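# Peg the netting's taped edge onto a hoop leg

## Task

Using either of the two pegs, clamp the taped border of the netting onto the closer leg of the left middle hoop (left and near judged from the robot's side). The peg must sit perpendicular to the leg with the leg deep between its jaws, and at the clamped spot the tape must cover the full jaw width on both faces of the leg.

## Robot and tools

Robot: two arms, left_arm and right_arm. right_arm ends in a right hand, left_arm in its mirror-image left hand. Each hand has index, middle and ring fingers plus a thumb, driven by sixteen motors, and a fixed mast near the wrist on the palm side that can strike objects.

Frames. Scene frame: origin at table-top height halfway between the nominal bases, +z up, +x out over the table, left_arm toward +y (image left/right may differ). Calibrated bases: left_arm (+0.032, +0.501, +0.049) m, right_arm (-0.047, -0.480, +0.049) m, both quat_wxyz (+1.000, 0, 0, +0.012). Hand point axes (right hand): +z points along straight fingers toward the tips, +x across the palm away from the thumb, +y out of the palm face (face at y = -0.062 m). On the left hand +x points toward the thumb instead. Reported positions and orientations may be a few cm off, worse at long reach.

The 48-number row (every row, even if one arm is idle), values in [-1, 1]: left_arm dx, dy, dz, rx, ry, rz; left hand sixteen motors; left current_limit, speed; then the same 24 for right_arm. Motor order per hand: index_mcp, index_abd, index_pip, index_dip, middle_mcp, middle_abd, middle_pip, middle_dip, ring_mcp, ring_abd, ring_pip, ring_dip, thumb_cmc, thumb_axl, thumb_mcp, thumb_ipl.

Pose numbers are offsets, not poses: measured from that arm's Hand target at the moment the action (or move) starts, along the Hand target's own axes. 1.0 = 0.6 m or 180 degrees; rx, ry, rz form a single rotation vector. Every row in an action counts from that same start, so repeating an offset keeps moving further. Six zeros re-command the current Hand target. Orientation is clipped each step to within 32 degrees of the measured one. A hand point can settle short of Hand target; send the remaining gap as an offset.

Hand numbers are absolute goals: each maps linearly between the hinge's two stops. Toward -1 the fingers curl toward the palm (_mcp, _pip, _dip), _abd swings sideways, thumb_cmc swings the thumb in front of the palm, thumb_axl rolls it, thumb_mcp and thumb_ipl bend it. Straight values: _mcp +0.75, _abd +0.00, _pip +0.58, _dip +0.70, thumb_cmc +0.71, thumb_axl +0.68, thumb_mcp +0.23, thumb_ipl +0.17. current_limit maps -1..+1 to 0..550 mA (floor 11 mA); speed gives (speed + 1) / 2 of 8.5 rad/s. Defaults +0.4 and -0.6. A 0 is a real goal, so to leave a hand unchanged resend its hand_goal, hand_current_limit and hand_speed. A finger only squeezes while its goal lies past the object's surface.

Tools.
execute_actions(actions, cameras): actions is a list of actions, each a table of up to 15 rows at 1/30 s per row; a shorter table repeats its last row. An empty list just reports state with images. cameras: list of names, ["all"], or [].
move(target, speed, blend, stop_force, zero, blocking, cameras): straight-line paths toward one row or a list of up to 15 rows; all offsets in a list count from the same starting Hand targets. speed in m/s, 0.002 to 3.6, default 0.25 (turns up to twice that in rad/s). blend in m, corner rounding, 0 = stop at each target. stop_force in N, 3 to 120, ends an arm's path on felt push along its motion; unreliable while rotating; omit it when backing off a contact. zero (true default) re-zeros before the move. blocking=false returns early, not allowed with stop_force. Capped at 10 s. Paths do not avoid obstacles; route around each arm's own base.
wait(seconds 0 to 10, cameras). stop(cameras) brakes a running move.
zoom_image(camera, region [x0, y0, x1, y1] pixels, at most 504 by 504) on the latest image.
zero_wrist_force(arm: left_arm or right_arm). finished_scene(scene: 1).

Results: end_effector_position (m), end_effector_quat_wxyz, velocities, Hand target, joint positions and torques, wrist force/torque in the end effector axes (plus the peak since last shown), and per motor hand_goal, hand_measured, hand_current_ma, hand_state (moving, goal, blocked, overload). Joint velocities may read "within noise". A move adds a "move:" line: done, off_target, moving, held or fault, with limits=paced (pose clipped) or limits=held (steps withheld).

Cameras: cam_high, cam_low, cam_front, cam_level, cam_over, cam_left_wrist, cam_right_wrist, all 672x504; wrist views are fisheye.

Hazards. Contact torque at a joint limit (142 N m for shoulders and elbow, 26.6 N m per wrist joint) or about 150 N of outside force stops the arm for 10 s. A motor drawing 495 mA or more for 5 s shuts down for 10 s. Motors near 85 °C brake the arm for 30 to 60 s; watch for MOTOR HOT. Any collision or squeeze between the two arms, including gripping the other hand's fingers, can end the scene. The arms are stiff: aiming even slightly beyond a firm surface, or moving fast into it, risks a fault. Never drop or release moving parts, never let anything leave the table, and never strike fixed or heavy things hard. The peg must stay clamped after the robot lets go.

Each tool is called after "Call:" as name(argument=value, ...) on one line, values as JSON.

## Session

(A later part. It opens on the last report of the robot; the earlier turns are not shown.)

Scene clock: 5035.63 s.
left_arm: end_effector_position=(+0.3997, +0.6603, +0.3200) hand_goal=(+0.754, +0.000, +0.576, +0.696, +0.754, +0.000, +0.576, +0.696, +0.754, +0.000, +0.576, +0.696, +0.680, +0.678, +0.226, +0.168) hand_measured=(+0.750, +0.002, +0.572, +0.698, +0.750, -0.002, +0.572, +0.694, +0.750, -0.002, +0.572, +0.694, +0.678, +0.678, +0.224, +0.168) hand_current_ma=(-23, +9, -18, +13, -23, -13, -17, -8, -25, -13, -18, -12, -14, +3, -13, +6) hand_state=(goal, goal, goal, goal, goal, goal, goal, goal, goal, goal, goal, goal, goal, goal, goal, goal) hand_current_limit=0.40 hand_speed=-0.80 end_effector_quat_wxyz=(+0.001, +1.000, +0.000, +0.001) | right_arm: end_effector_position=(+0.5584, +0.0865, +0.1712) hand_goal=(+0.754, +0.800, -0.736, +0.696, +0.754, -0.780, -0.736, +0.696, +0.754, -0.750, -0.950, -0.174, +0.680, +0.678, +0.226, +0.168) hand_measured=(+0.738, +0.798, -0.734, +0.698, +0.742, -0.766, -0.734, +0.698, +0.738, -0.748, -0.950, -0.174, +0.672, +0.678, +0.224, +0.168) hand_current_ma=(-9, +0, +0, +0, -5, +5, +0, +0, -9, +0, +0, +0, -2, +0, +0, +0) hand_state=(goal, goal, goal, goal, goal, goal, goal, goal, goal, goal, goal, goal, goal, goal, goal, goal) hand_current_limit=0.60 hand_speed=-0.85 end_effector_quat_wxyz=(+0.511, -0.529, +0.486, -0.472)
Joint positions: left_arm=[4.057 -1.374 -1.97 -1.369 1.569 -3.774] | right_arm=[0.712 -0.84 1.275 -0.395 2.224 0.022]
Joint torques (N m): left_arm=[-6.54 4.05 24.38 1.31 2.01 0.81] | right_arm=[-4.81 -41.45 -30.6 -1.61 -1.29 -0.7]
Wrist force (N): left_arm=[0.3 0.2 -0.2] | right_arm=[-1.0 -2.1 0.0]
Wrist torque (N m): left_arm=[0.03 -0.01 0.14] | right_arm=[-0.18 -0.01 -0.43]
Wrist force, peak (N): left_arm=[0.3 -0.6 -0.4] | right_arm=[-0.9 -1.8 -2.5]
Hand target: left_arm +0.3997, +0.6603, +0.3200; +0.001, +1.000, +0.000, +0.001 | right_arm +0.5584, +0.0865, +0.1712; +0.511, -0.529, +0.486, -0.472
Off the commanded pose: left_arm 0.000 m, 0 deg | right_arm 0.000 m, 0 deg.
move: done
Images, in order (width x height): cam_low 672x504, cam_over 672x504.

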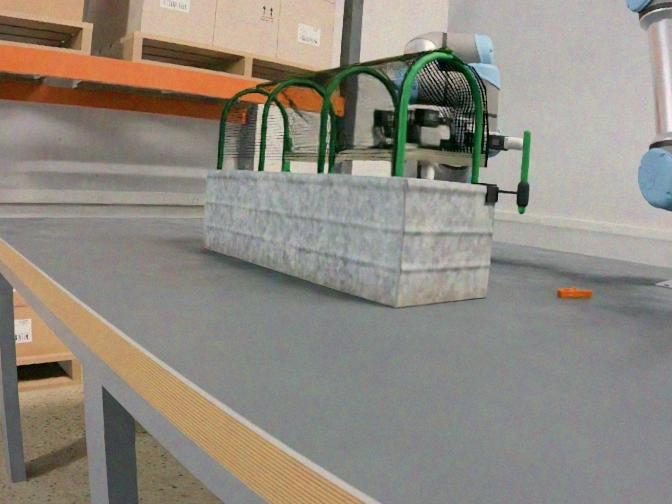

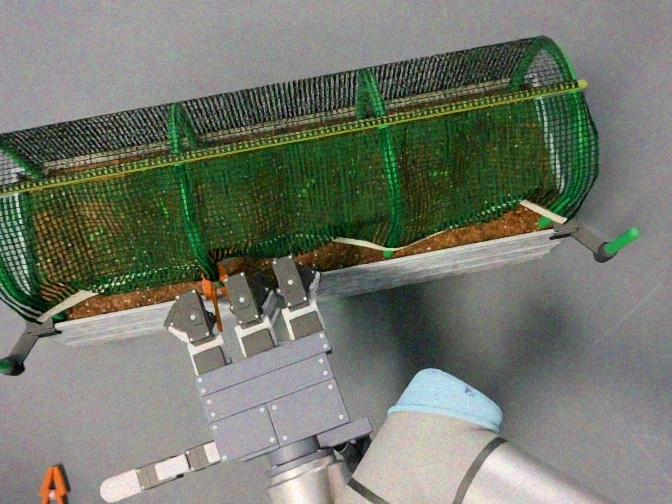

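Call:
move(target=[[0,0,0,0,0,0,0.754,0,0.576,0.696,0.754,0,0.576,0.696,0.754,0,0.576,0.696,0.68,0.678,0.226,0.168,0.4,-0.8,0,0,-0.08,0,0,0,0.754,0.8,-0.737,0.696,0.754,-0.78,-0.737,0.696,0.754,-0.75,-0.95,-0.174,0.68,0.678,0.226,0.168,0.6,-0.85],[0,0,0,0,0,0,0.754,0,0.576,0.696,0.754,0,0.576,0.696,0.754,0,0.576,0.696,0.68,0.678,0.226,0.168,0.4,-0.8,0,0,-0.22,0,0,0,0.754,0.8,-0.737,0.696,0.754,-0.78,-0.737,0.696,0.754,-0.75,-0.95,-0.174,0.68,0.678,0.226,0.168,0.6,-0.85]], speed=[0.03,0.12], blend=[0.01,0], cameras=["cam_over","cam_front","cam_low"])

Call:
zoom_image(camera="cam_over", region=[185, 240, 260, 315])

Call:
zoom_image(camera="cam_front", region=[270, 260, 325, 310])

Call:
zoom_image(camera="cam_low", region=[375, 140, 435, 185])

Scene clock: 5049.43 s.
left_arm: end_effector_position=(+0.3997, +0.6603, +0.3200) hand_goal=(+0.754, +0.000, +0.576, +0.696, +0.754, +0.000, +0.576, +0.696, +0.754, +0.000, +0.576, +0.696, +0.680, +0.678, +0.226, +0.168) hand_measured=(+0.750, +0.002, +0.572, +0.698, +0.750, -0.002, +0.572, +0.694, +0.750, -0.002, +0.572, +0.694, +0.678, +0.678, +0.224, +0.168) hand_current_ma=(-23, +9, -18, +13, -23, -13, -17, -8, -25, -13, -18, -12, -14, +3, -13, +6) hand_state=(goal, goal, goal, goal, goal, goal, goal, goal, goal, goal, goal, goal, goal, goal, goal, goal) hand_current_limit=0.40 hand_speed=-0.80 end_effector_quat_wxyz=(+0.001, +1.000, +0.000, +0.001) | right_arm: end_effector_position=(+0.4271, +0.0756, +0.1754) hand_goal=(+0.754, +0.800, -0.736, +0.696, +0.754, -0.780, -0.736, +0.696, +0.754, -0.750, -0.950, -0.174, +0.680, +0.678, +0.226, +0.168) hand_measured=(+0.738, +0.798, -0.734, +0.698, +0.742, -0.766, -0.734, +0.698, +0.738, -0.748, -0.950, -0.174, +0.672, +0.678, +0.224, +0.168) hand_current_ma=(-8, +0, +0, +0, -5, +5, +0, +0, -9, +0, +0, +0, -2, +0, +0, +0) hand_state=(goal, goal, goal, goal, goal, goal, goal, goal, goal, goal, goal, goal, goal, goal, goal, goal) hand_current_limit=0.60 hand_speed=-0.85 end_effector_quat_wxyz=(+0.511, -0.529, +0.486, -0.472)
Joint positions: left_arm=[4.057 -1.374 -1.97 -1.369 1.569 -3.774] | right_arm=[0.859 -1.01 1.558 -0.502 2.371 0.03]
Joint torques (N m): left_arm=[-6.82 4.39 24.61 1.3 1.89 0.84] | right_arm=[7.14 -50.67 -6.96 -2.54 1.93 -0.68]
Wrist force (N): left_arm=[0.1 -0.1 0.0] | right_arm=[-1.0 -2.3 -0.3]
Wrist torque (N m): left_arm=[-0.03 0.02 0.13] | right_arm=[-0.15 -0.04 -0.42]
Wrist force, peak (N): left_arm=[-0.5 -0.4 -0.4] | right_arm=[-1.2 -2.3 0.0]
Hand target: left_arm +0.3997, +0.6603, +0.3200; +0.001, +1.000, +0.000, +0.001 | right_arm +0.4269, +0.0756, +0.1754; +0.511, -0.529, +0.486, -0.472
Off the commanded pose: left_arm 0.000 m, 0 deg | right_arm 0.000 m, 0 deg.
move: done
Images, in order (width x height): cam_low 672x504, cam_front 672x504, cam_over 672x504.

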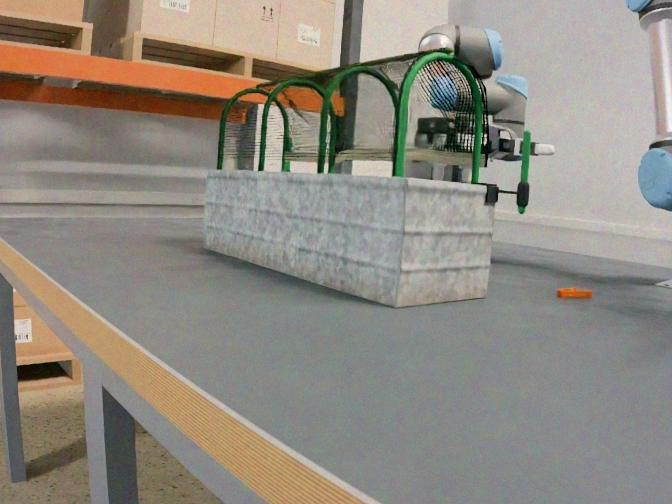

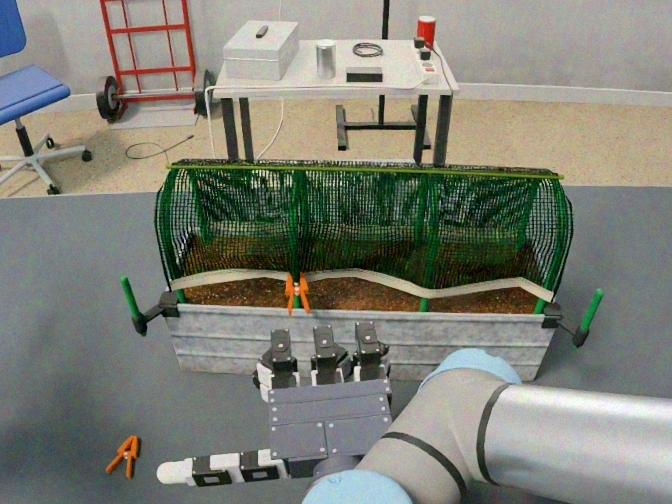

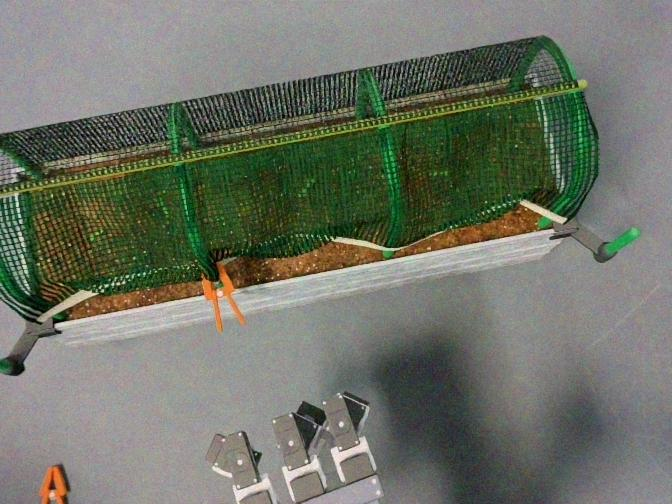

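Scaled by 6.720 from the camera's 672x504 image, which has a finer 960x720 frame.

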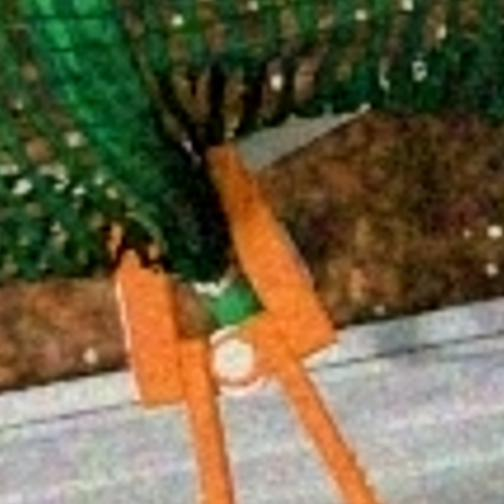

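Scaled by 9.164 from the camera's 672x504 image, which has a finer 960x720 frame.

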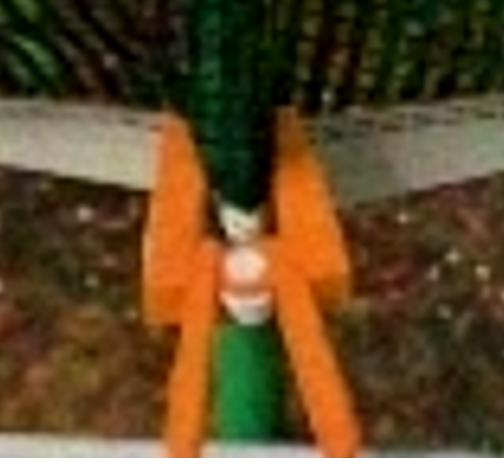

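Scaled by 8.400 from the camera's 672x504 image, which has a finer 960x720 frame.

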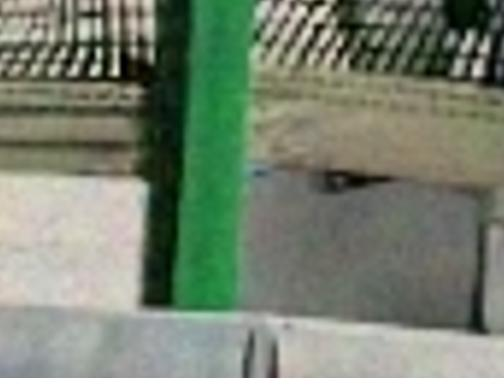

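Call:
move(target=[0,0,0,0,0,0,0.754,0,0.576,0.696,0.754,0,0.576,0.696,0.754,0,0.576,0.696,0.68,0.678,0.226,0.168,0.4,-0.8,0.48,0,0,0,0,0,0.754,0.8,-0.737,0.696,0.754,-0.78,-0.737,0.696,0.754,-0.75,-0.95,-0.174,0.68,0.678,0.226,0.168,0.6,-0.85], speed=0.2, cameras=["all"])

Call:
zoom_image(camera="cam_level", region=[230, 255, 290, 315])

Call:
zoom_image(camera="cam_front", region=[275, 265, 320, 310])

Call:
zoom_image(camera="cam_low", region=[375, 140, 435, 185])

Call:
zoom_image(camera="cam_high", region=[340, 150, 480, 260])

Scene clock: 5059.63 s.
left_arm: end_effector_position=(+0.3997, +0.6603, +0.3200) hand_goal=(+0.754, +0.000, +0.576, +0.696, +0.754, +0.000, +0.576, +0.696, +0.754, +0.000, +0.576, +0.696, +0.680, +0.678, +0.226, +0.168) hand_measured=(+0.750, +0.002, +0.572, +0.698, +0.750, -0.002, +0.572, +0.694, +0.750, -0.002, +0.572, +0.694, +0.678, +0.678, +0.224, +0.168) hand_current_ma=(-23, +9, -18, +13, -23, -13, -17, -8, -25, -13, -18, -12, -14, +3, -13, +6) hand_state=(goal, goal, goal, goal, goal, goal, goal, goal, goal, goal, goal, goal, goal, goal, goal, goal) hand_current_limit=0.40 hand_speed=-0.80 end_effector_quat_wxyz=(+0.001, +1.000, +0.000, +0.001) | right_arm: end_effector_position=(+0.4506, -0.2113, +0.1760) hand_goal=(+0.754, +0.800, -0.736, +0.696, +0.754, -0.780, -0.736, +0.696, +0.754, -0.750, -0.950, -0.174, +0.680, +0.678, +0.226, +0.168) hand_measured=(+0.738, +0.798, -0.734, +0.698, +0.742, -0.766, -0.734, +0.698, +0.738, -0.748, -0.950, -0.174, +0.672, +0.678, +0.224, +0.168) hand_current_ma=(-8, +0, +0, +0, -5, +5, +0, +0, -9, +0, +0, +0, -2, +0, +0, +0) hand_state=(goal, goal, goal, goal, goal, goal, goal, goal, goal, goal, goal, goal, goal, goal, goal, goal) hand_current_limit=0.60 hand_speed=-0.85 end_effector_quat_wxyz=(+0.511, -0.529, +0.486, -0.472)
Joint positions: left_arm=[4.057 -1.374 -1.97 -1.369 1.569 -3.774] | right_arm=[0.285 -1.464 2.21 -0.714 1.798 0.005]
Joint torques (N m): left_arm=[-7.03 4.27 24.92 1.39 1.93 0.83] | right_arm=[-8.19 -32.69 -4.52 -3.13 -1.34 1.3]
Wrist force (N): left_arm=[-0.2 -0.2 0.2] | right_arm=[-1.3 -2.2 0.2]
Wrist torque (N m): left_arm=[-0.05 0.06 0.10] | right_arm=[-0.21 0.03 -0.26]
Wrist force, peak (N): left_arm=[-0.2 -0.5 -0.5] | right_arm=[-2.0 -2.1 -0.3]
Hand target: left_arm +0.3997, +0.6603, +0.3200; +0.001, +1.000, +0.000, +0.001 | right_arm +0.4506, -0.2114, +0.1760; +0.511, -0.529, +0.486, -0.472
Off the commanded pose: left_arm 0.000 m, 0 deg | right_arm 0.000 m, 0 deg.
move: done
camera_calibration:
cam_left_wrist: T_world_to_cam=[[-0.767838, 0.639414, -0.0396882, -0.131354], [0.393246, 0.519321, 0.758725, -0.790446], [0.50575, 0.56697, -0.650201, -0.248392], [0, 0, 0, 1]] pos_world=[0.335605, 0.635316, 0.433013]
cam_right_wrist: T_world_to_cam=[[-0.0516514, 0.774462, -0.630508, 0.332105], [-0.754472, 0.383382, 0.53272, 0.277866], [0.654297, 0.503216, 0.564507, -0.158893], [0, 0, 0, 1]] pos_world=[0.330759, -0.283774, 0.151066]

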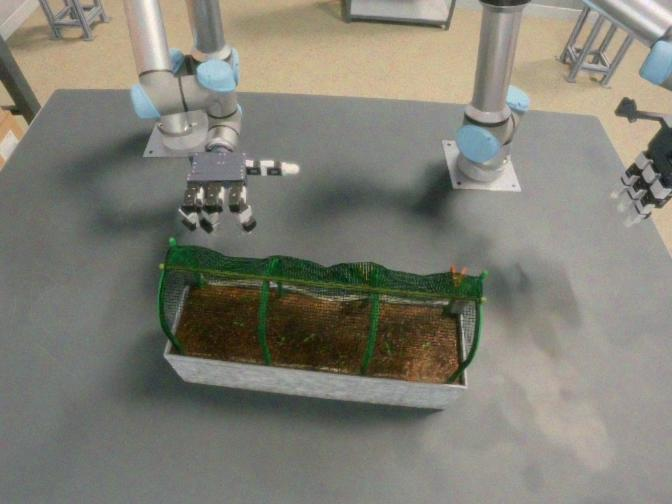

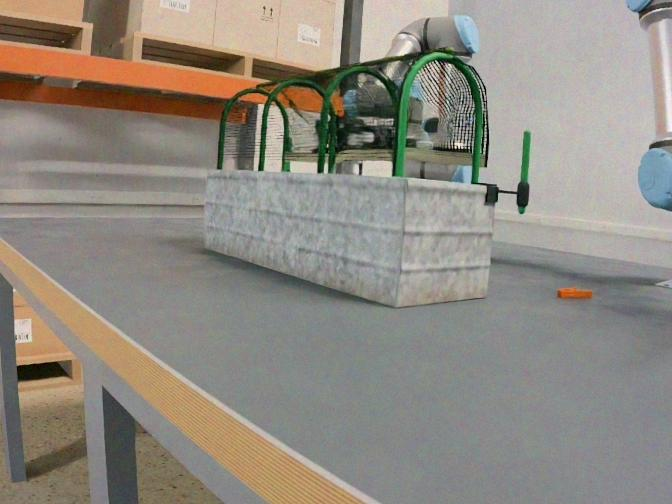

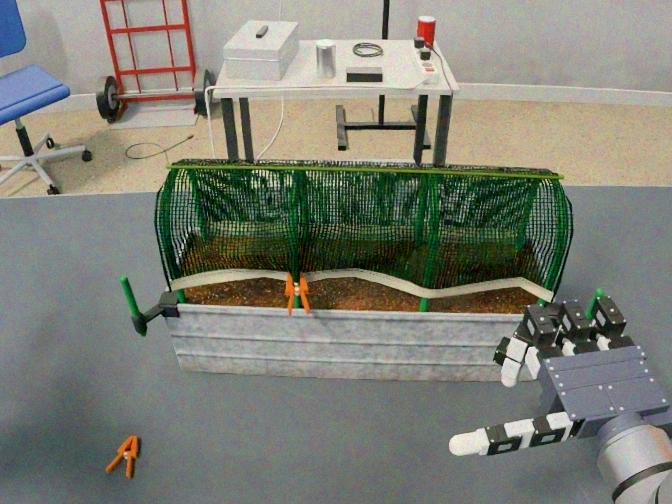

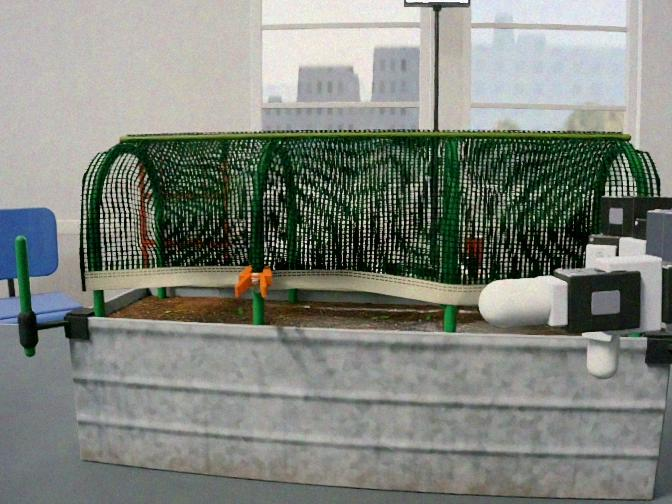

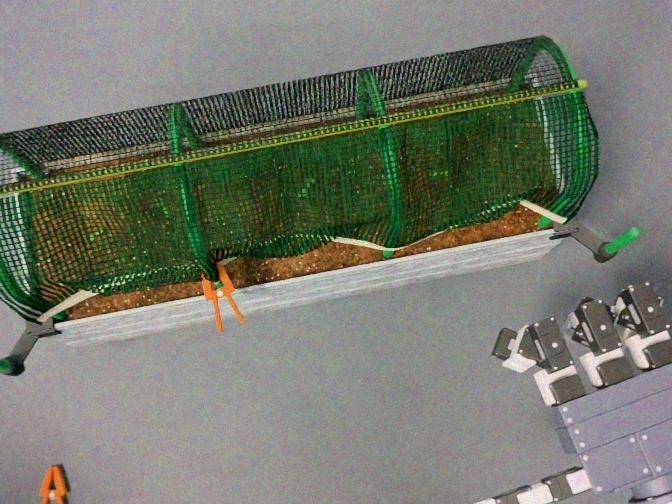

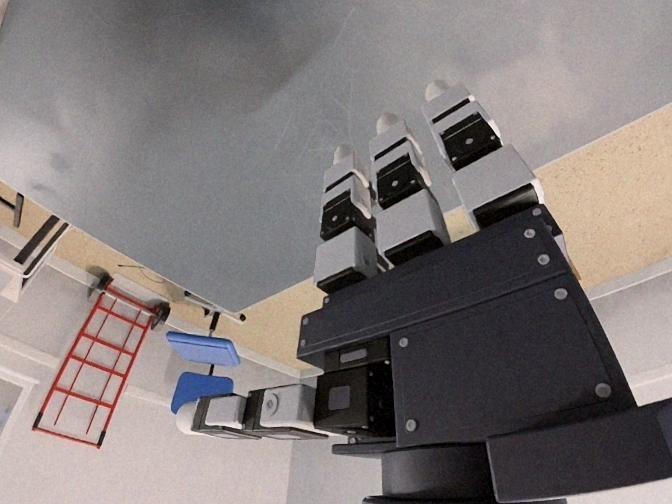

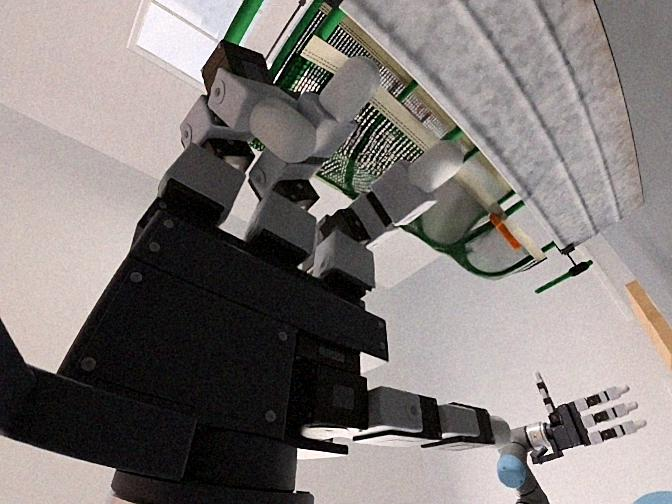

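Scaled by 8.400 from the camera's 672x504 image, which has a finer 960x720 frame.

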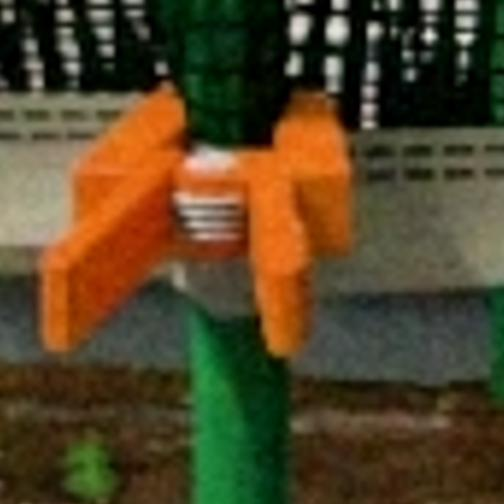

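Scaled by 11.200 from the camera's 672x504 image, which has a finer 960x720 frame.

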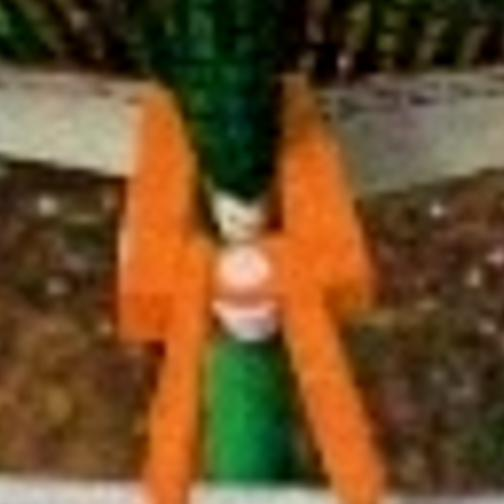

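Scaled by 8.400 from the camera's 672x504 image, which has a finer 960x720 frame.

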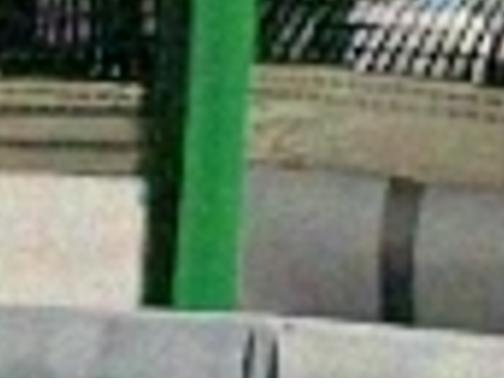

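Scaled by 3.600 from the camera's 672x504 image, which has a finer 960x720 frame.

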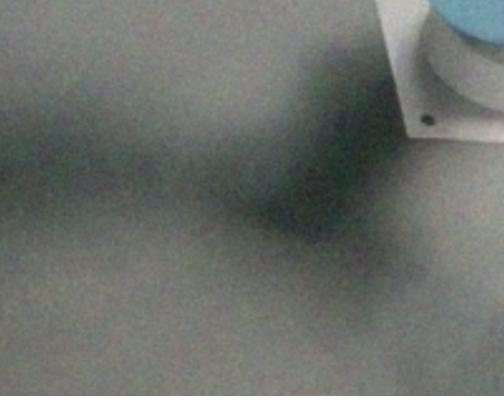

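Call:
zoom_image(camera="cam_level", region=[232, 260, 277, 300])

Call:
zoom_image(camera="cam_over", region=[195, 255, 255, 335])

Call:
zoom_image(camera="cam_front", region=[275, 265, 325, 325])

Scaled by 11.200 from the camera's 672x504 image, which has a finer 960x720 frame.

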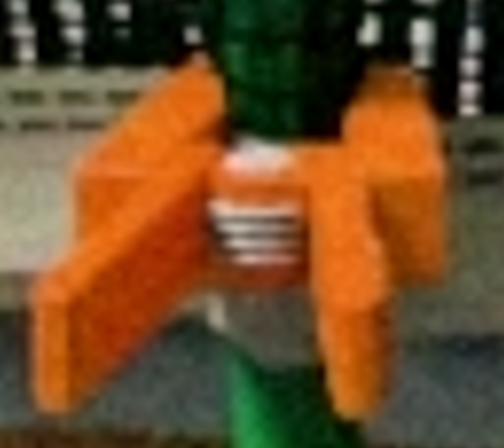

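Scaled by 6.300 from the camera's 672x504 image, which has a finer 960x720 frame.

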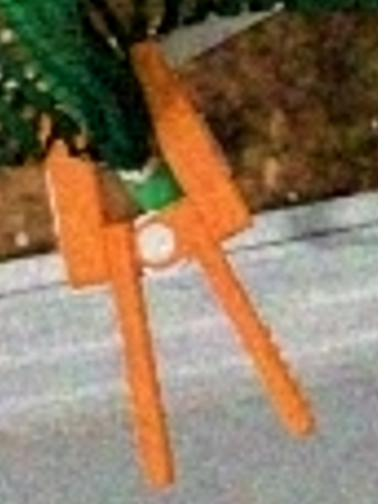

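Scaled by 8.400 from the camera's 672x504 image, which has a finer 960x720 frame.

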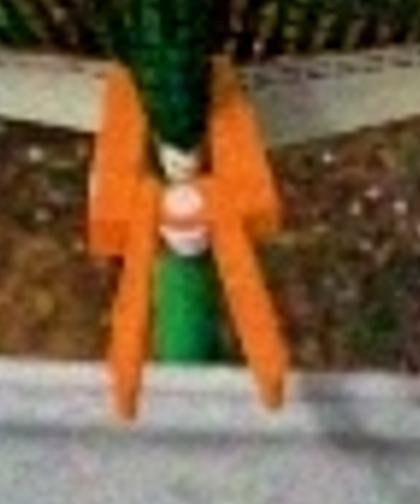

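Call:
move(target=[[0,0,0,0,0,0,0.754,0,0.576,0.696,0.754,0,0.576,0.696,0.754,0,0.576,0.696,0.68,0.678,0.226,0.168,0.4,-0.8,-0.4813,0,0,0,0,0,0.754,0.8,-0.737,0.696,0.754,-0.78,-0.737,0.696,0.754,-0.75,-0.95,-0.174,0.68,0.678,0.226,0.168,0.6,-0.85],[0,0,0,0,0,0,0.754,0,0.576,0.696,0.754,0,0.576,0.696,0.754,0,0.576,0.696,0.68,0.678,0.226,0.168,0.4,-0.8,-0.4813,0,0.14,0,0,0,0.754,0.8,-0.737,0.696,0.754,-0.78,-0.737,0.696,0.754,-0.75,-0.95,-0.174,0.68,0.678,0.226,0.168,0.6,-0.85]], speed=[0.2,0.12], blend=[0.01,0], cameras=["cam_over"])

Call:
move(target=[0,0,0,0,0,0,0.754,0,0.576,0.696,0.754,0,0.576,0.696,0.754,0,0.576,0.696,0.68,0.678,0.226,0.168,0.4,-0.8,0,0,0.08,0,0,0,0.754,0.8,-0.737,0.696,0.754,-0.78,-0.737,0.696,0.754,-0.75,-0.95,-0.174,0.68,0.678,0.226,0.168,0.6,-0.85], speed=0.03, stop_force=8, cameras=["cam_over","cam_front"])

Call:
zoom_image(camera="cam_over", region=[175, 240, 265, 340])

Scene clock: 5242.73 s.
left_arm: end_effector_position=(+0.3997, +0.6603, +0.3200) hand_goal=(+0.754, +0.000, +0.576, +0.696, +0.754, +0.000, +0.576, +0.696, +0.754, +0.000, +0.576, +0.696, +0.680, +0.678, +0.226, +0.168) hand_measured=(+0.750, +0.002, +0.572, +0.698, +0.750, -0.002, +0.572, +0.694, +0.750, -0.002, +0.572, +0.694, +0.678, +0.678, +0.224, +0.168) hand_current_ma=(-23, +9, -18, +13, -23, -13, -17, -8, -25, -13, -18, -12, -14, +3, -13, +6) hand_state=(goal, goal, goal, goal, goal, goal, goal, goal, goal, goal, goal, goal, goal, goal, goal, goal) hand_current_limit=0.40 hand_speed=-0.80 end_effector_quat_wxyz=(+0.001, +1.000, +0.000, +0.001) | right_arm: end_effector_position=(+0.5103, +0.0833, +0.1728) hand_goal=(+0.754, +0.800, -0.736, +0.696, +0.754, -0.780, -0.736, +0.696, +0.754, -0.750, -0.950, -0.174, +0.680, +0.678, +0.226, +0.168) hand_measured=(+0.738, +0.798, -0.734, +0.698, +0.742, -0.766, -0.734, +0.698, +0.738, -0.748, -0.950, -0.174, +0.672, +0.678, +0.224, +0.168) hand_current_ma=(-8, +0, +0, +0, -5, +5, +0, +0, -9, +0, +0, +0, -2, +0, +0, +0) hand_state=(goal, goal, goal, goal, goal, goal, goal, goal, goal, goal, goal, goal, goal, goal, goal, goal) hand_current_limit=0.60 hand_speed=-0.85 end_effector_quat_wxyz=(+0.511, -0.529, +0.486, -0.472)
Joint positions: left_arm=[4.057 -1.374 -1.97 -1.369 1.569 -3.774] | right_arm=[0.761 -0.908 1.39 -0.441 2.273 0.025]
Joint torques (N m): left_arm=[-7.05 3.99 24.42 1.27 1.94 0.86] | right_arm=[-7.04 -37.63 -31.61 0.1 -1.15 1.26]
Wrist force (N): left_arm=[0.0 -0.3 -0.3] | right_arm=[-1.0 -2.0 0.0]
Wrist torque (N m): left_arm=[-0.03 0.03 0.12] | right_arm=[-0.18 0.00 -0.31]
Wrist force, peak (N): left_arm=[-0.5 -0.3 -0.5] | right_arm=[-1.8 -2.1 -1.0]
Hand target: left_arm +0.3997, +0.6603, +0.3200; +0.001, +1.000, +0.000, +0.001 | right_arm +0.5105, +0.0833, +0.1728; +0.511, -0.529, +0.486, -0.472
Off the commanded pose: left_arm 0.000 m, 0 deg | right_arm 0.000 m, 0 deg.
move: done
Images, in order (width x height): cam_over 672x504.

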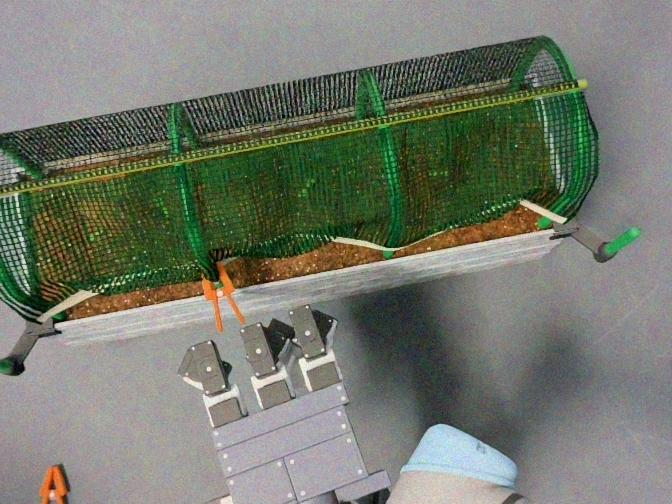

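Scene clock: 5245.50 s.
left_arm: end_effector_position=(+0.3997, +0.6603, +0.3200) hand_goal=(+0.754, +0.000, +0.576, +0.696, +0.754, +0.000, +0.576, +0.696, +0.754, +0.000, +0.576, +0.696, +0.680, +0.678, +0.226, +0.168) hand_measured=(+0.750, +0.002, +0.572, +0.698, +0.750, -0.002, +0.572, +0.694, +0.750, -0.002, +0.572, +0.694, +0.678, +0.678, +0.224, +0.168) hand_current_ma=(-23, +9, -18, +13, -23, -13, -17, -8, -25, -13, -18, -12, -14, +3, -13, +6) hand_state=(goal, goal, goal, goal, goal, goal, goal, goal, goal, goal, goal, goal, goal, goal, goal, goal) hand_current_limit=0.40 hand_speed=-0.80 end_effector_quat_wxyz=(+0.001, +1.000, +0.000, +0.001) | right_arm: end_effector_position=(+0.5583, +0.0872, +0.1712) hand_goal=(+0.754, +0.800, -0.736, +0.696, +0.754, -0.780, -0.736, +0.696, +0.754, -0.750, -0.950, -0.174, +0.680, +0.678, +0.226, +0.168) hand_measured=(+0.738, +0.798, -0.734, +0.698, +0.742, -0.766, -0.734, +0.698, +0.738, -0.748, -0.950, -0.174, +0.672, +0.678, +0.224, +0.168) hand_current_ma=(-8, +0, +0, +0, -5, +5, +0, +0, -9, +0, +0, +0, -2, +0, +0, +0) hand_state=(goal, goal, goal, goal, goal, goal, goal, goal, goal, goal, goal, goal, goal, goal, goal, goal) hand_current_limit=0.60 hand_speed=-0.85 end_effector_quat_wxyz=(+0.511, -0.529, +0.486, -0.472)
Joint positions: left_arm=[4.057 -1.374 -1.97 -1.369 1.569 -3.774] | right_arm=[0.712 -0.839 1.272 -0.393 2.225 0.022]
Joint torques (N m): left_arm=[-7.37 4.5 24.51 1.38 1.87 0.78] | right_arm=[-7.39 -40.81 -32.69 -0.15 -1.39 -0.08]
Wrist force (N): left_arm=[-0.1 0.2 -0.2] | right_arm=[-1.0 -2.2 -0.2]
Wrist torque (N m): left_arm=[0.03 0.04 0.11] | right_arm=[-0.19 -0.01 -0.23]
Wrist force, peak (N): left_arm=[-0.3 -0.7 0.2] | right_arm=[-1.0 -2.4 0.1]
Hand target: left_arm +0.3997, +0.6603, +0.3200; +0.001, +1.000, +0.000, +0.001 | right_arm +0.5583, +0.0872, +0.1712; +0.511, -0.529, +0.486, -0.472
Off the commanded pose: left_arm 0.000 m, 0 deg | right_arm 0.000 m, 0 deg.
move: done
Images, in order (width x height): cam_front 672x504, cam_over 672x504.

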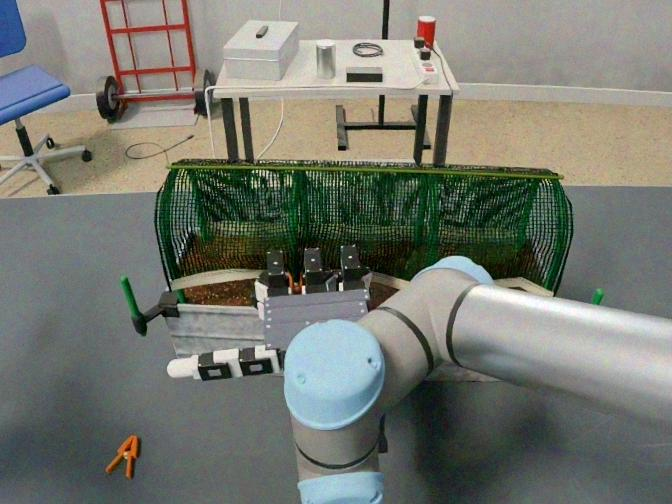

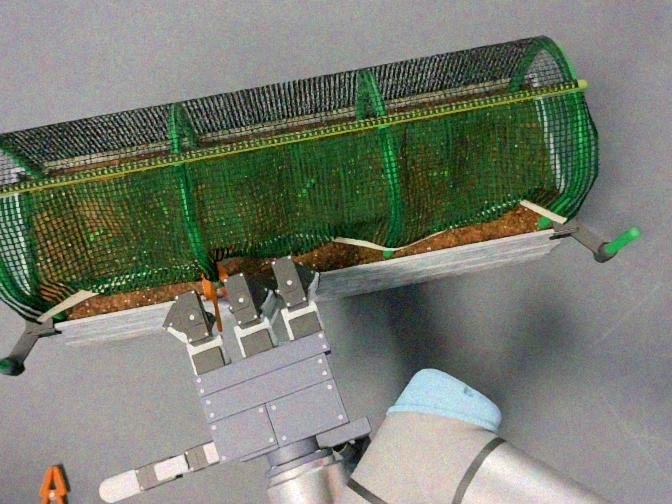

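Scaled by 5.040 from the camera's 672x504 image, which has a finer 960x720 frame.

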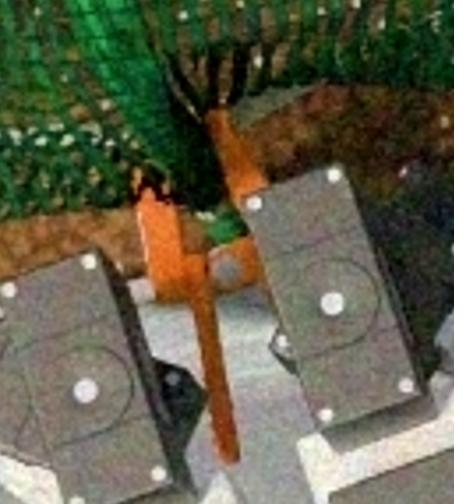

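Call:
move(target=[[0,0,0,0,0,0,0.754,0,0.576,0.696,0.754,0,0.576,0.696,0.754,0,0.576,0.696,0.68,0.678,0.226,0.168,0.4,-0.8,0,0,0,0,0,0,0.754,0.45,-0.737,0.696,0.754,-0.45,-0.737,0.696,0.754,-0.7,-0.95,-0.174,0.68,0.678,0.226,0.168,0.78,-0.9],[0,0,0,0,0,0,0.754,0,0.576,0.696,0.754,0,0.576,0.696,0.754,0,0.576,0.696,0.68,0.678,0.226,0.168,0.4,-0.8,0,0,0,0,0,0,0.754,0.3,-0.737,0.696,0.754,-0.3,-0.737,0.696,0.754,-0.6,-0.95,-0.174,0.68,0.678,0.226,0.168,0.78,-0.94]], cameras=["cam_over","cam_front"])

Call:
zoom_image(camera="cam_over", region=[175, 240, 265, 340])

Call:
zoom_image(camera="cam_front", region=[265, 250, 335, 310])

Scene clock: 5271.97 s.
left_arm: end_effector_position=(+0.3997, +0.6603, +0.3200) hand_goal=(+0.754, +0.000, +0.576, +0.696, +0.754, +0.000, +0.576, +0.696, +0.754, +0.000, +0.576, +0.696, +0.680, +0.678, +0.226, +0.168) hand_measured=(+0.750, +0.002, +0.572, +0.698, +0.750, -0.002, +0.572, +0.694, +0.750, -0.002, +0.572, +0.694, +0.678, +0.678, +0.224, +0.168) hand_current_ma=(-23, +9, -18, +13, -23, -13, -17, -8, -25, -13, -18, -12, -14, +3, -13, +6) hand_state=(goal, goal, goal, goal, goal, goal, goal, goal, goal, goal, goal, goal, goal, goal, goal, goal) hand_current_limit=0.40 hand_speed=-0.80 end_effector_quat_wxyz=(+0.001, +1.000, +0.000, +0.001) | right_arm: end_effector_position=(+0.5583, +0.0872, +0.1712) hand_goal=(+0.754, +0.300, -0.736, +0.696, +0.754, -0.300, -0.736, +0.696, +0.754, -0.600, -0.950, -0.174, +0.680, +0.678, +0.226, +0.168) hand_measured=(+0.744, +0.336, -0.716, +0.698, +0.746, -0.346, -0.716, +0.698, +0.738, -0.602, -0.950, -0.174, +0.672, +0.678, +0.224, +0.168) hand_current_ma=(-5, +28, +12, +0, -3, -41, +12, +0, -9, +0, +0, +0, -2, +0, +0, +0) hand_state=(goal, blocked, goal, goal, goal, blocked, goal, goal, goal, goal, goal, goal, goal, goal, goal, goal) hand_current_limit=0.78 hand_speed=-0.94 end_effector_quat_wxyz=(+0.511, -0.529, +0.486, -0.472)
Joint positions: left_arm=[4.057 -1.374 -1.97 -1.369 1.569 -3.774] | right_arm=[0.712 -0.839 1.272 -0.393 2.225 0.022]
Joint torques (N m): left_arm=[-6.55 3.96 24.17 1.33 1.9 0.86] | right_arm=[-6.97 -40.13 -32.67 -0.18 -1.09 0.42]
Wrist force (N): left_arm=[0.0 -0.4 -0.4] | right_arm=[-0.7 -2.0 1.3]
Wrist torque (N m): left_arm=[-0.03 0.02 0.12] | right_arm=[-0.24 -0.01 -0.21]
Wrist force, peak (N): left_arm=[-0.1 -0.6 -0.5] | right_arm=[-0.9 -2.3 1.0]
Hand target: left_arm +0.3997, +0.6603, +0.3200; +0.001, +1.000, +0.000, +0.001 | right_arm +0.5583, +0.0872, +0.1712; +0.511, -0.529, +0.486, -0.472
Off the commanded pose: left_arm 0.000 m, 0 deg | right_arm 0.000 m, 0 deg.
move: done
Images, in order (width x height): cam_front 672x504, cam_over 672x504.

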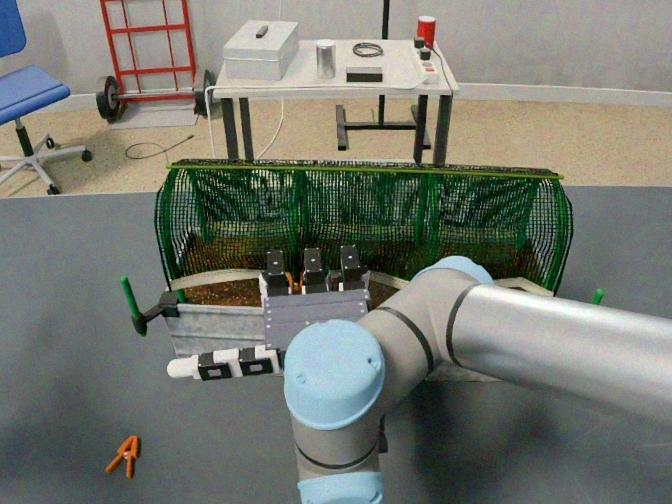

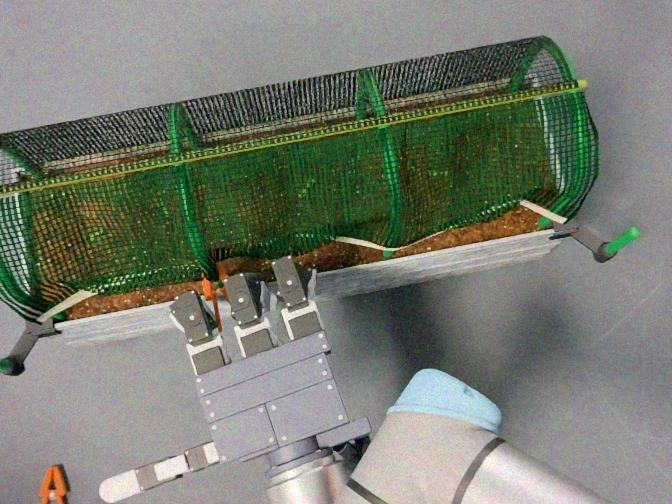

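Scaled by 5.040 from the camera's 672x504 image, which has a finer 960x720 frame.

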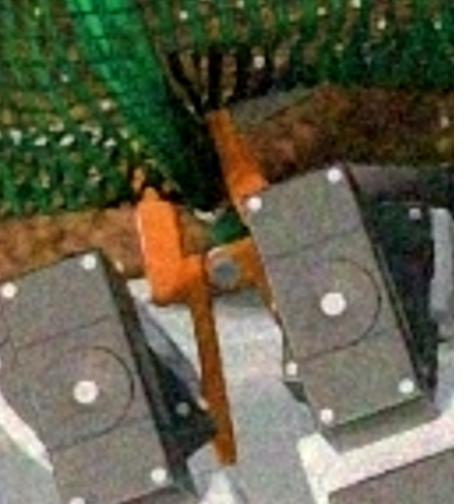

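Scaled by 7.200 from the camera's 672x504 image, which has a finer 960x720 frame.

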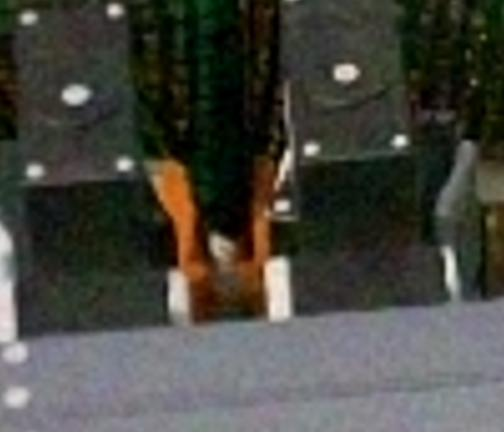

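Call:
move(target=[[0,0,0,0,0,0,0.754,0,0.576,0.696,0.754,0,0.576,0.696,0.754,0,0.576,0.696,0.68,0.678,0.226,0.168,0.4,-0.8,0,0,0,0,0,0,0.754,0.15,-0.737,0.696,0.754,-0.15,-0.737,0.696,0.754,-0.5,-0.95,-0.174,0.68,0.678,0.226,0.168,0.78,-0.94],[0,0,0,0,0,0,0.754,0,0.576,0.696,0.754,0,0.576,0.696,0.754,0,0.576,0.696,0.68,0.678,0.226,0.168,0.4,-0.8,0,0,0,0,0,0,0.754,-0.1,-0.737,0.696,0.754,0.1,-0.737,0.696,0.754,-0.35,-0.95,-0.174,0.68,0.678,0.226,0.168,0.78,-0.94]], cameras=["cam_over","cam_front","cam_low","cam_right_wrist"])

Call:
zoom_image(camera="cam_over", region=[175, 240, 265, 340])

Call:
zoom_image(camera="cam_front", region=[265, 250, 335, 310])

Call:
zoom_image(camera="cam_right_wrist", region=[320, 90, 420, 200])

Scene clock: 5283.27 s.
left_arm: end_effector_position=(+0.3997, +0.6603, +0.3200) hand_goal=(+0.754, +0.000, +0.576, +0.696, +0.754, +0.000, +0.576, +0.696, +0.754, +0.000, +0.576, +0.696, +0.680, +0.678, +0.226, +0.168) hand_measured=(+0.750, +0.002, +0.572, +0.698, +0.750, -0.002, +0.572, +0.694, +0.750, -0.002, +0.572, +0.694, +0.678, +0.678, +0.224, +0.168) hand_current_ma=(-23, +9, -18, +13, -23, -13, -17, -8, -25, -13, -18, -12, -14, +3, -13, +6) hand_state=(goal, goal, goal, goal, goal, goal, goal, goal, goal, goal, goal, goal, goal, goal, goal, goal) hand_current_limit=0.40 hand_speed=-0.80 end_effector_quat_wxyz=(+0.001, +1.000, +0.000, +0.001) | right_arm: end_effector_position=(+0.5583, +0.0872, +0.1712) hand_goal=(+0.754, -0.100, -0.736, +0.696, +0.754, +0.100, -0.736, +0.696, +0.754, -0.350, -0.950, -0.174, +0.680, +0.678, +0.226, +0.168) hand_measured=(+0.746, +0.168, -0.698, +0.698, +0.744, -0.232, -0.700, +0.698, +0.738, -0.352, -0.950, -0.174, +0.672, +0.678, +0.224, +0.168) hand_current_ma=(-3, +490, +39, +0, -5, -489, +34, +0, -9, +0, +0, +0, -2, +0, +0, +0) hand_state=(goal, blocked, blocked, goal, goal, blocked, blocked, goal, goal, goal, goal, goal, goal, goal, goal, goal) hand_current_limit=0.78 hand_speed=-0.94 end_effector_quat_wxyz=(+0.511, -0.529, +0.486, -0.472)
Joint positions: left_arm=[4.057 -1.374 -1.97 -1.369 1.569 -3.774] | right_arm=[0.712 -0.839 1.272 -0.393 2.225 0.022]
Joint torques (N m): left_arm=[-7.12 4.67 24.39 1.36 1.88 0.81] | right_arm=[-1.92 -40.9 -31 -0.4 -1.25 0.47]
Wrist force (N): left_arm=[0.0 0.1 -0.4] | right_arm=[-1.4 -1.8 0.2]
Wrist torque (N m): left_arm=[0.04 0.02 0.12] | right_arm=[-0.20 -0.03 -0.24]
Wrist force, peak (N): left_arm=[-0.3 -0.7 0.0] | right_arm=[-0.8 -2.2 1.3]
Hand target: left_arm +0.3997, +0.6603, +0.3200; +0.001, +1.000, +0.000, +0.001 | right_arm +0.5583, +0.0872, +0.1712; +0.511, -0.529, +0.486, -0.472
Off the commanded pose: left_arm 0.000 m, 0 deg | right_arm 0.000 m, 0 deg.
move: done
camera_calibration:
cam_right_wrist: T_world_to_cam=[[-0.0517089, 0.774488, -0.630472, 0.103412], [-0.754517, 0.383288, 0.532723, 0.247299], [0.65424, 0.503248, 0.564545, -0.376958], [0, 0, 0, 1]] pos_world=[0.438559, 0.0148256, 0.146266]
Images, in order (width x height): cam_low 672x504, cam_front 672x504, cam_over 672x504, cam_right_wrist 672x504.

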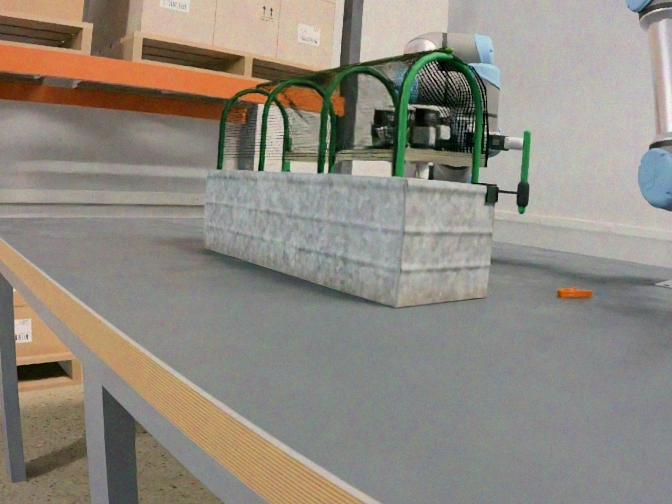

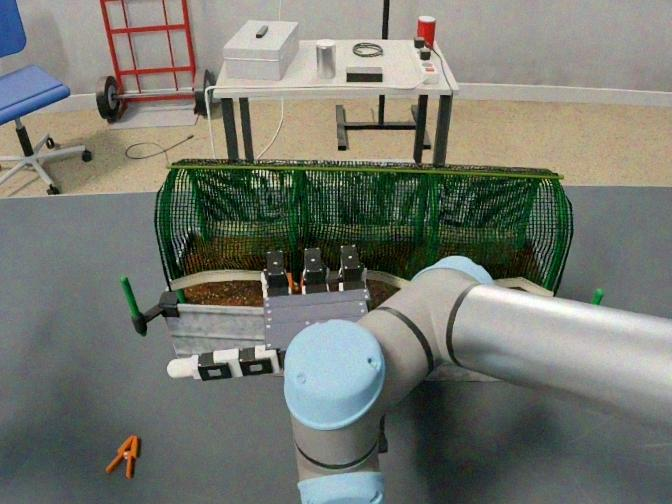

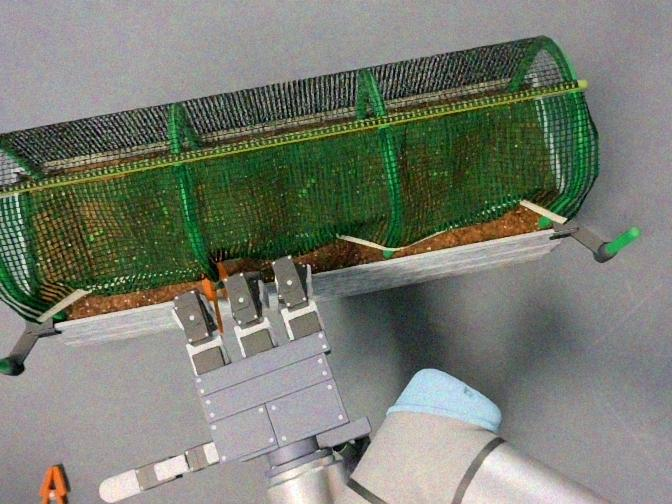

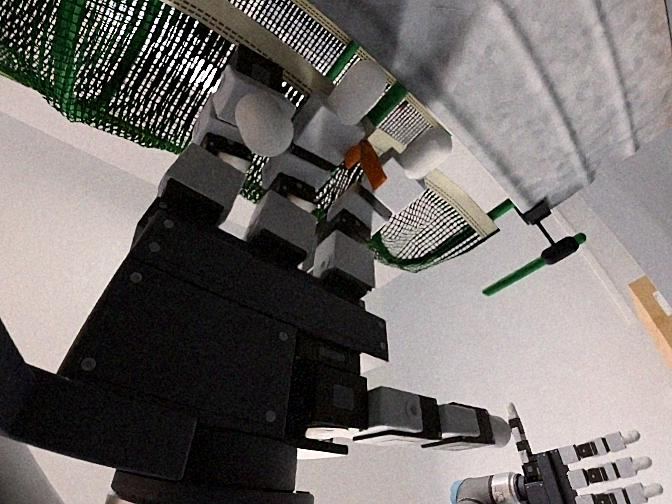

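Scaled by 5.040 from the camera's 672x504 image, which has a finer 960x720 frame.

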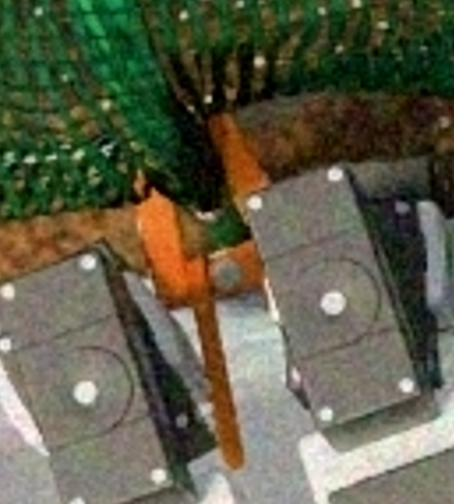

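Scaled by 7.200 from the camera's 672x504 image, which has a finer 960x720 frame.

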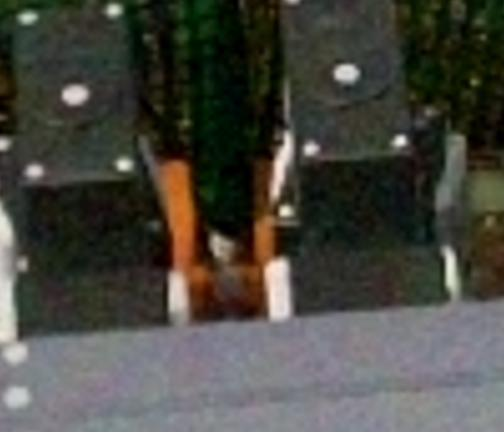

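Scaled by 4.582 from the camera's 672x504 image, which has a finer 960x720 frame.

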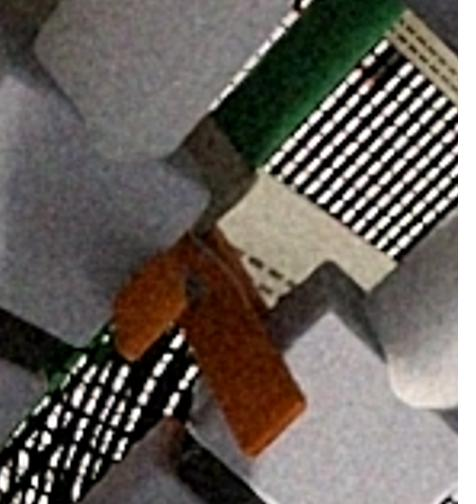

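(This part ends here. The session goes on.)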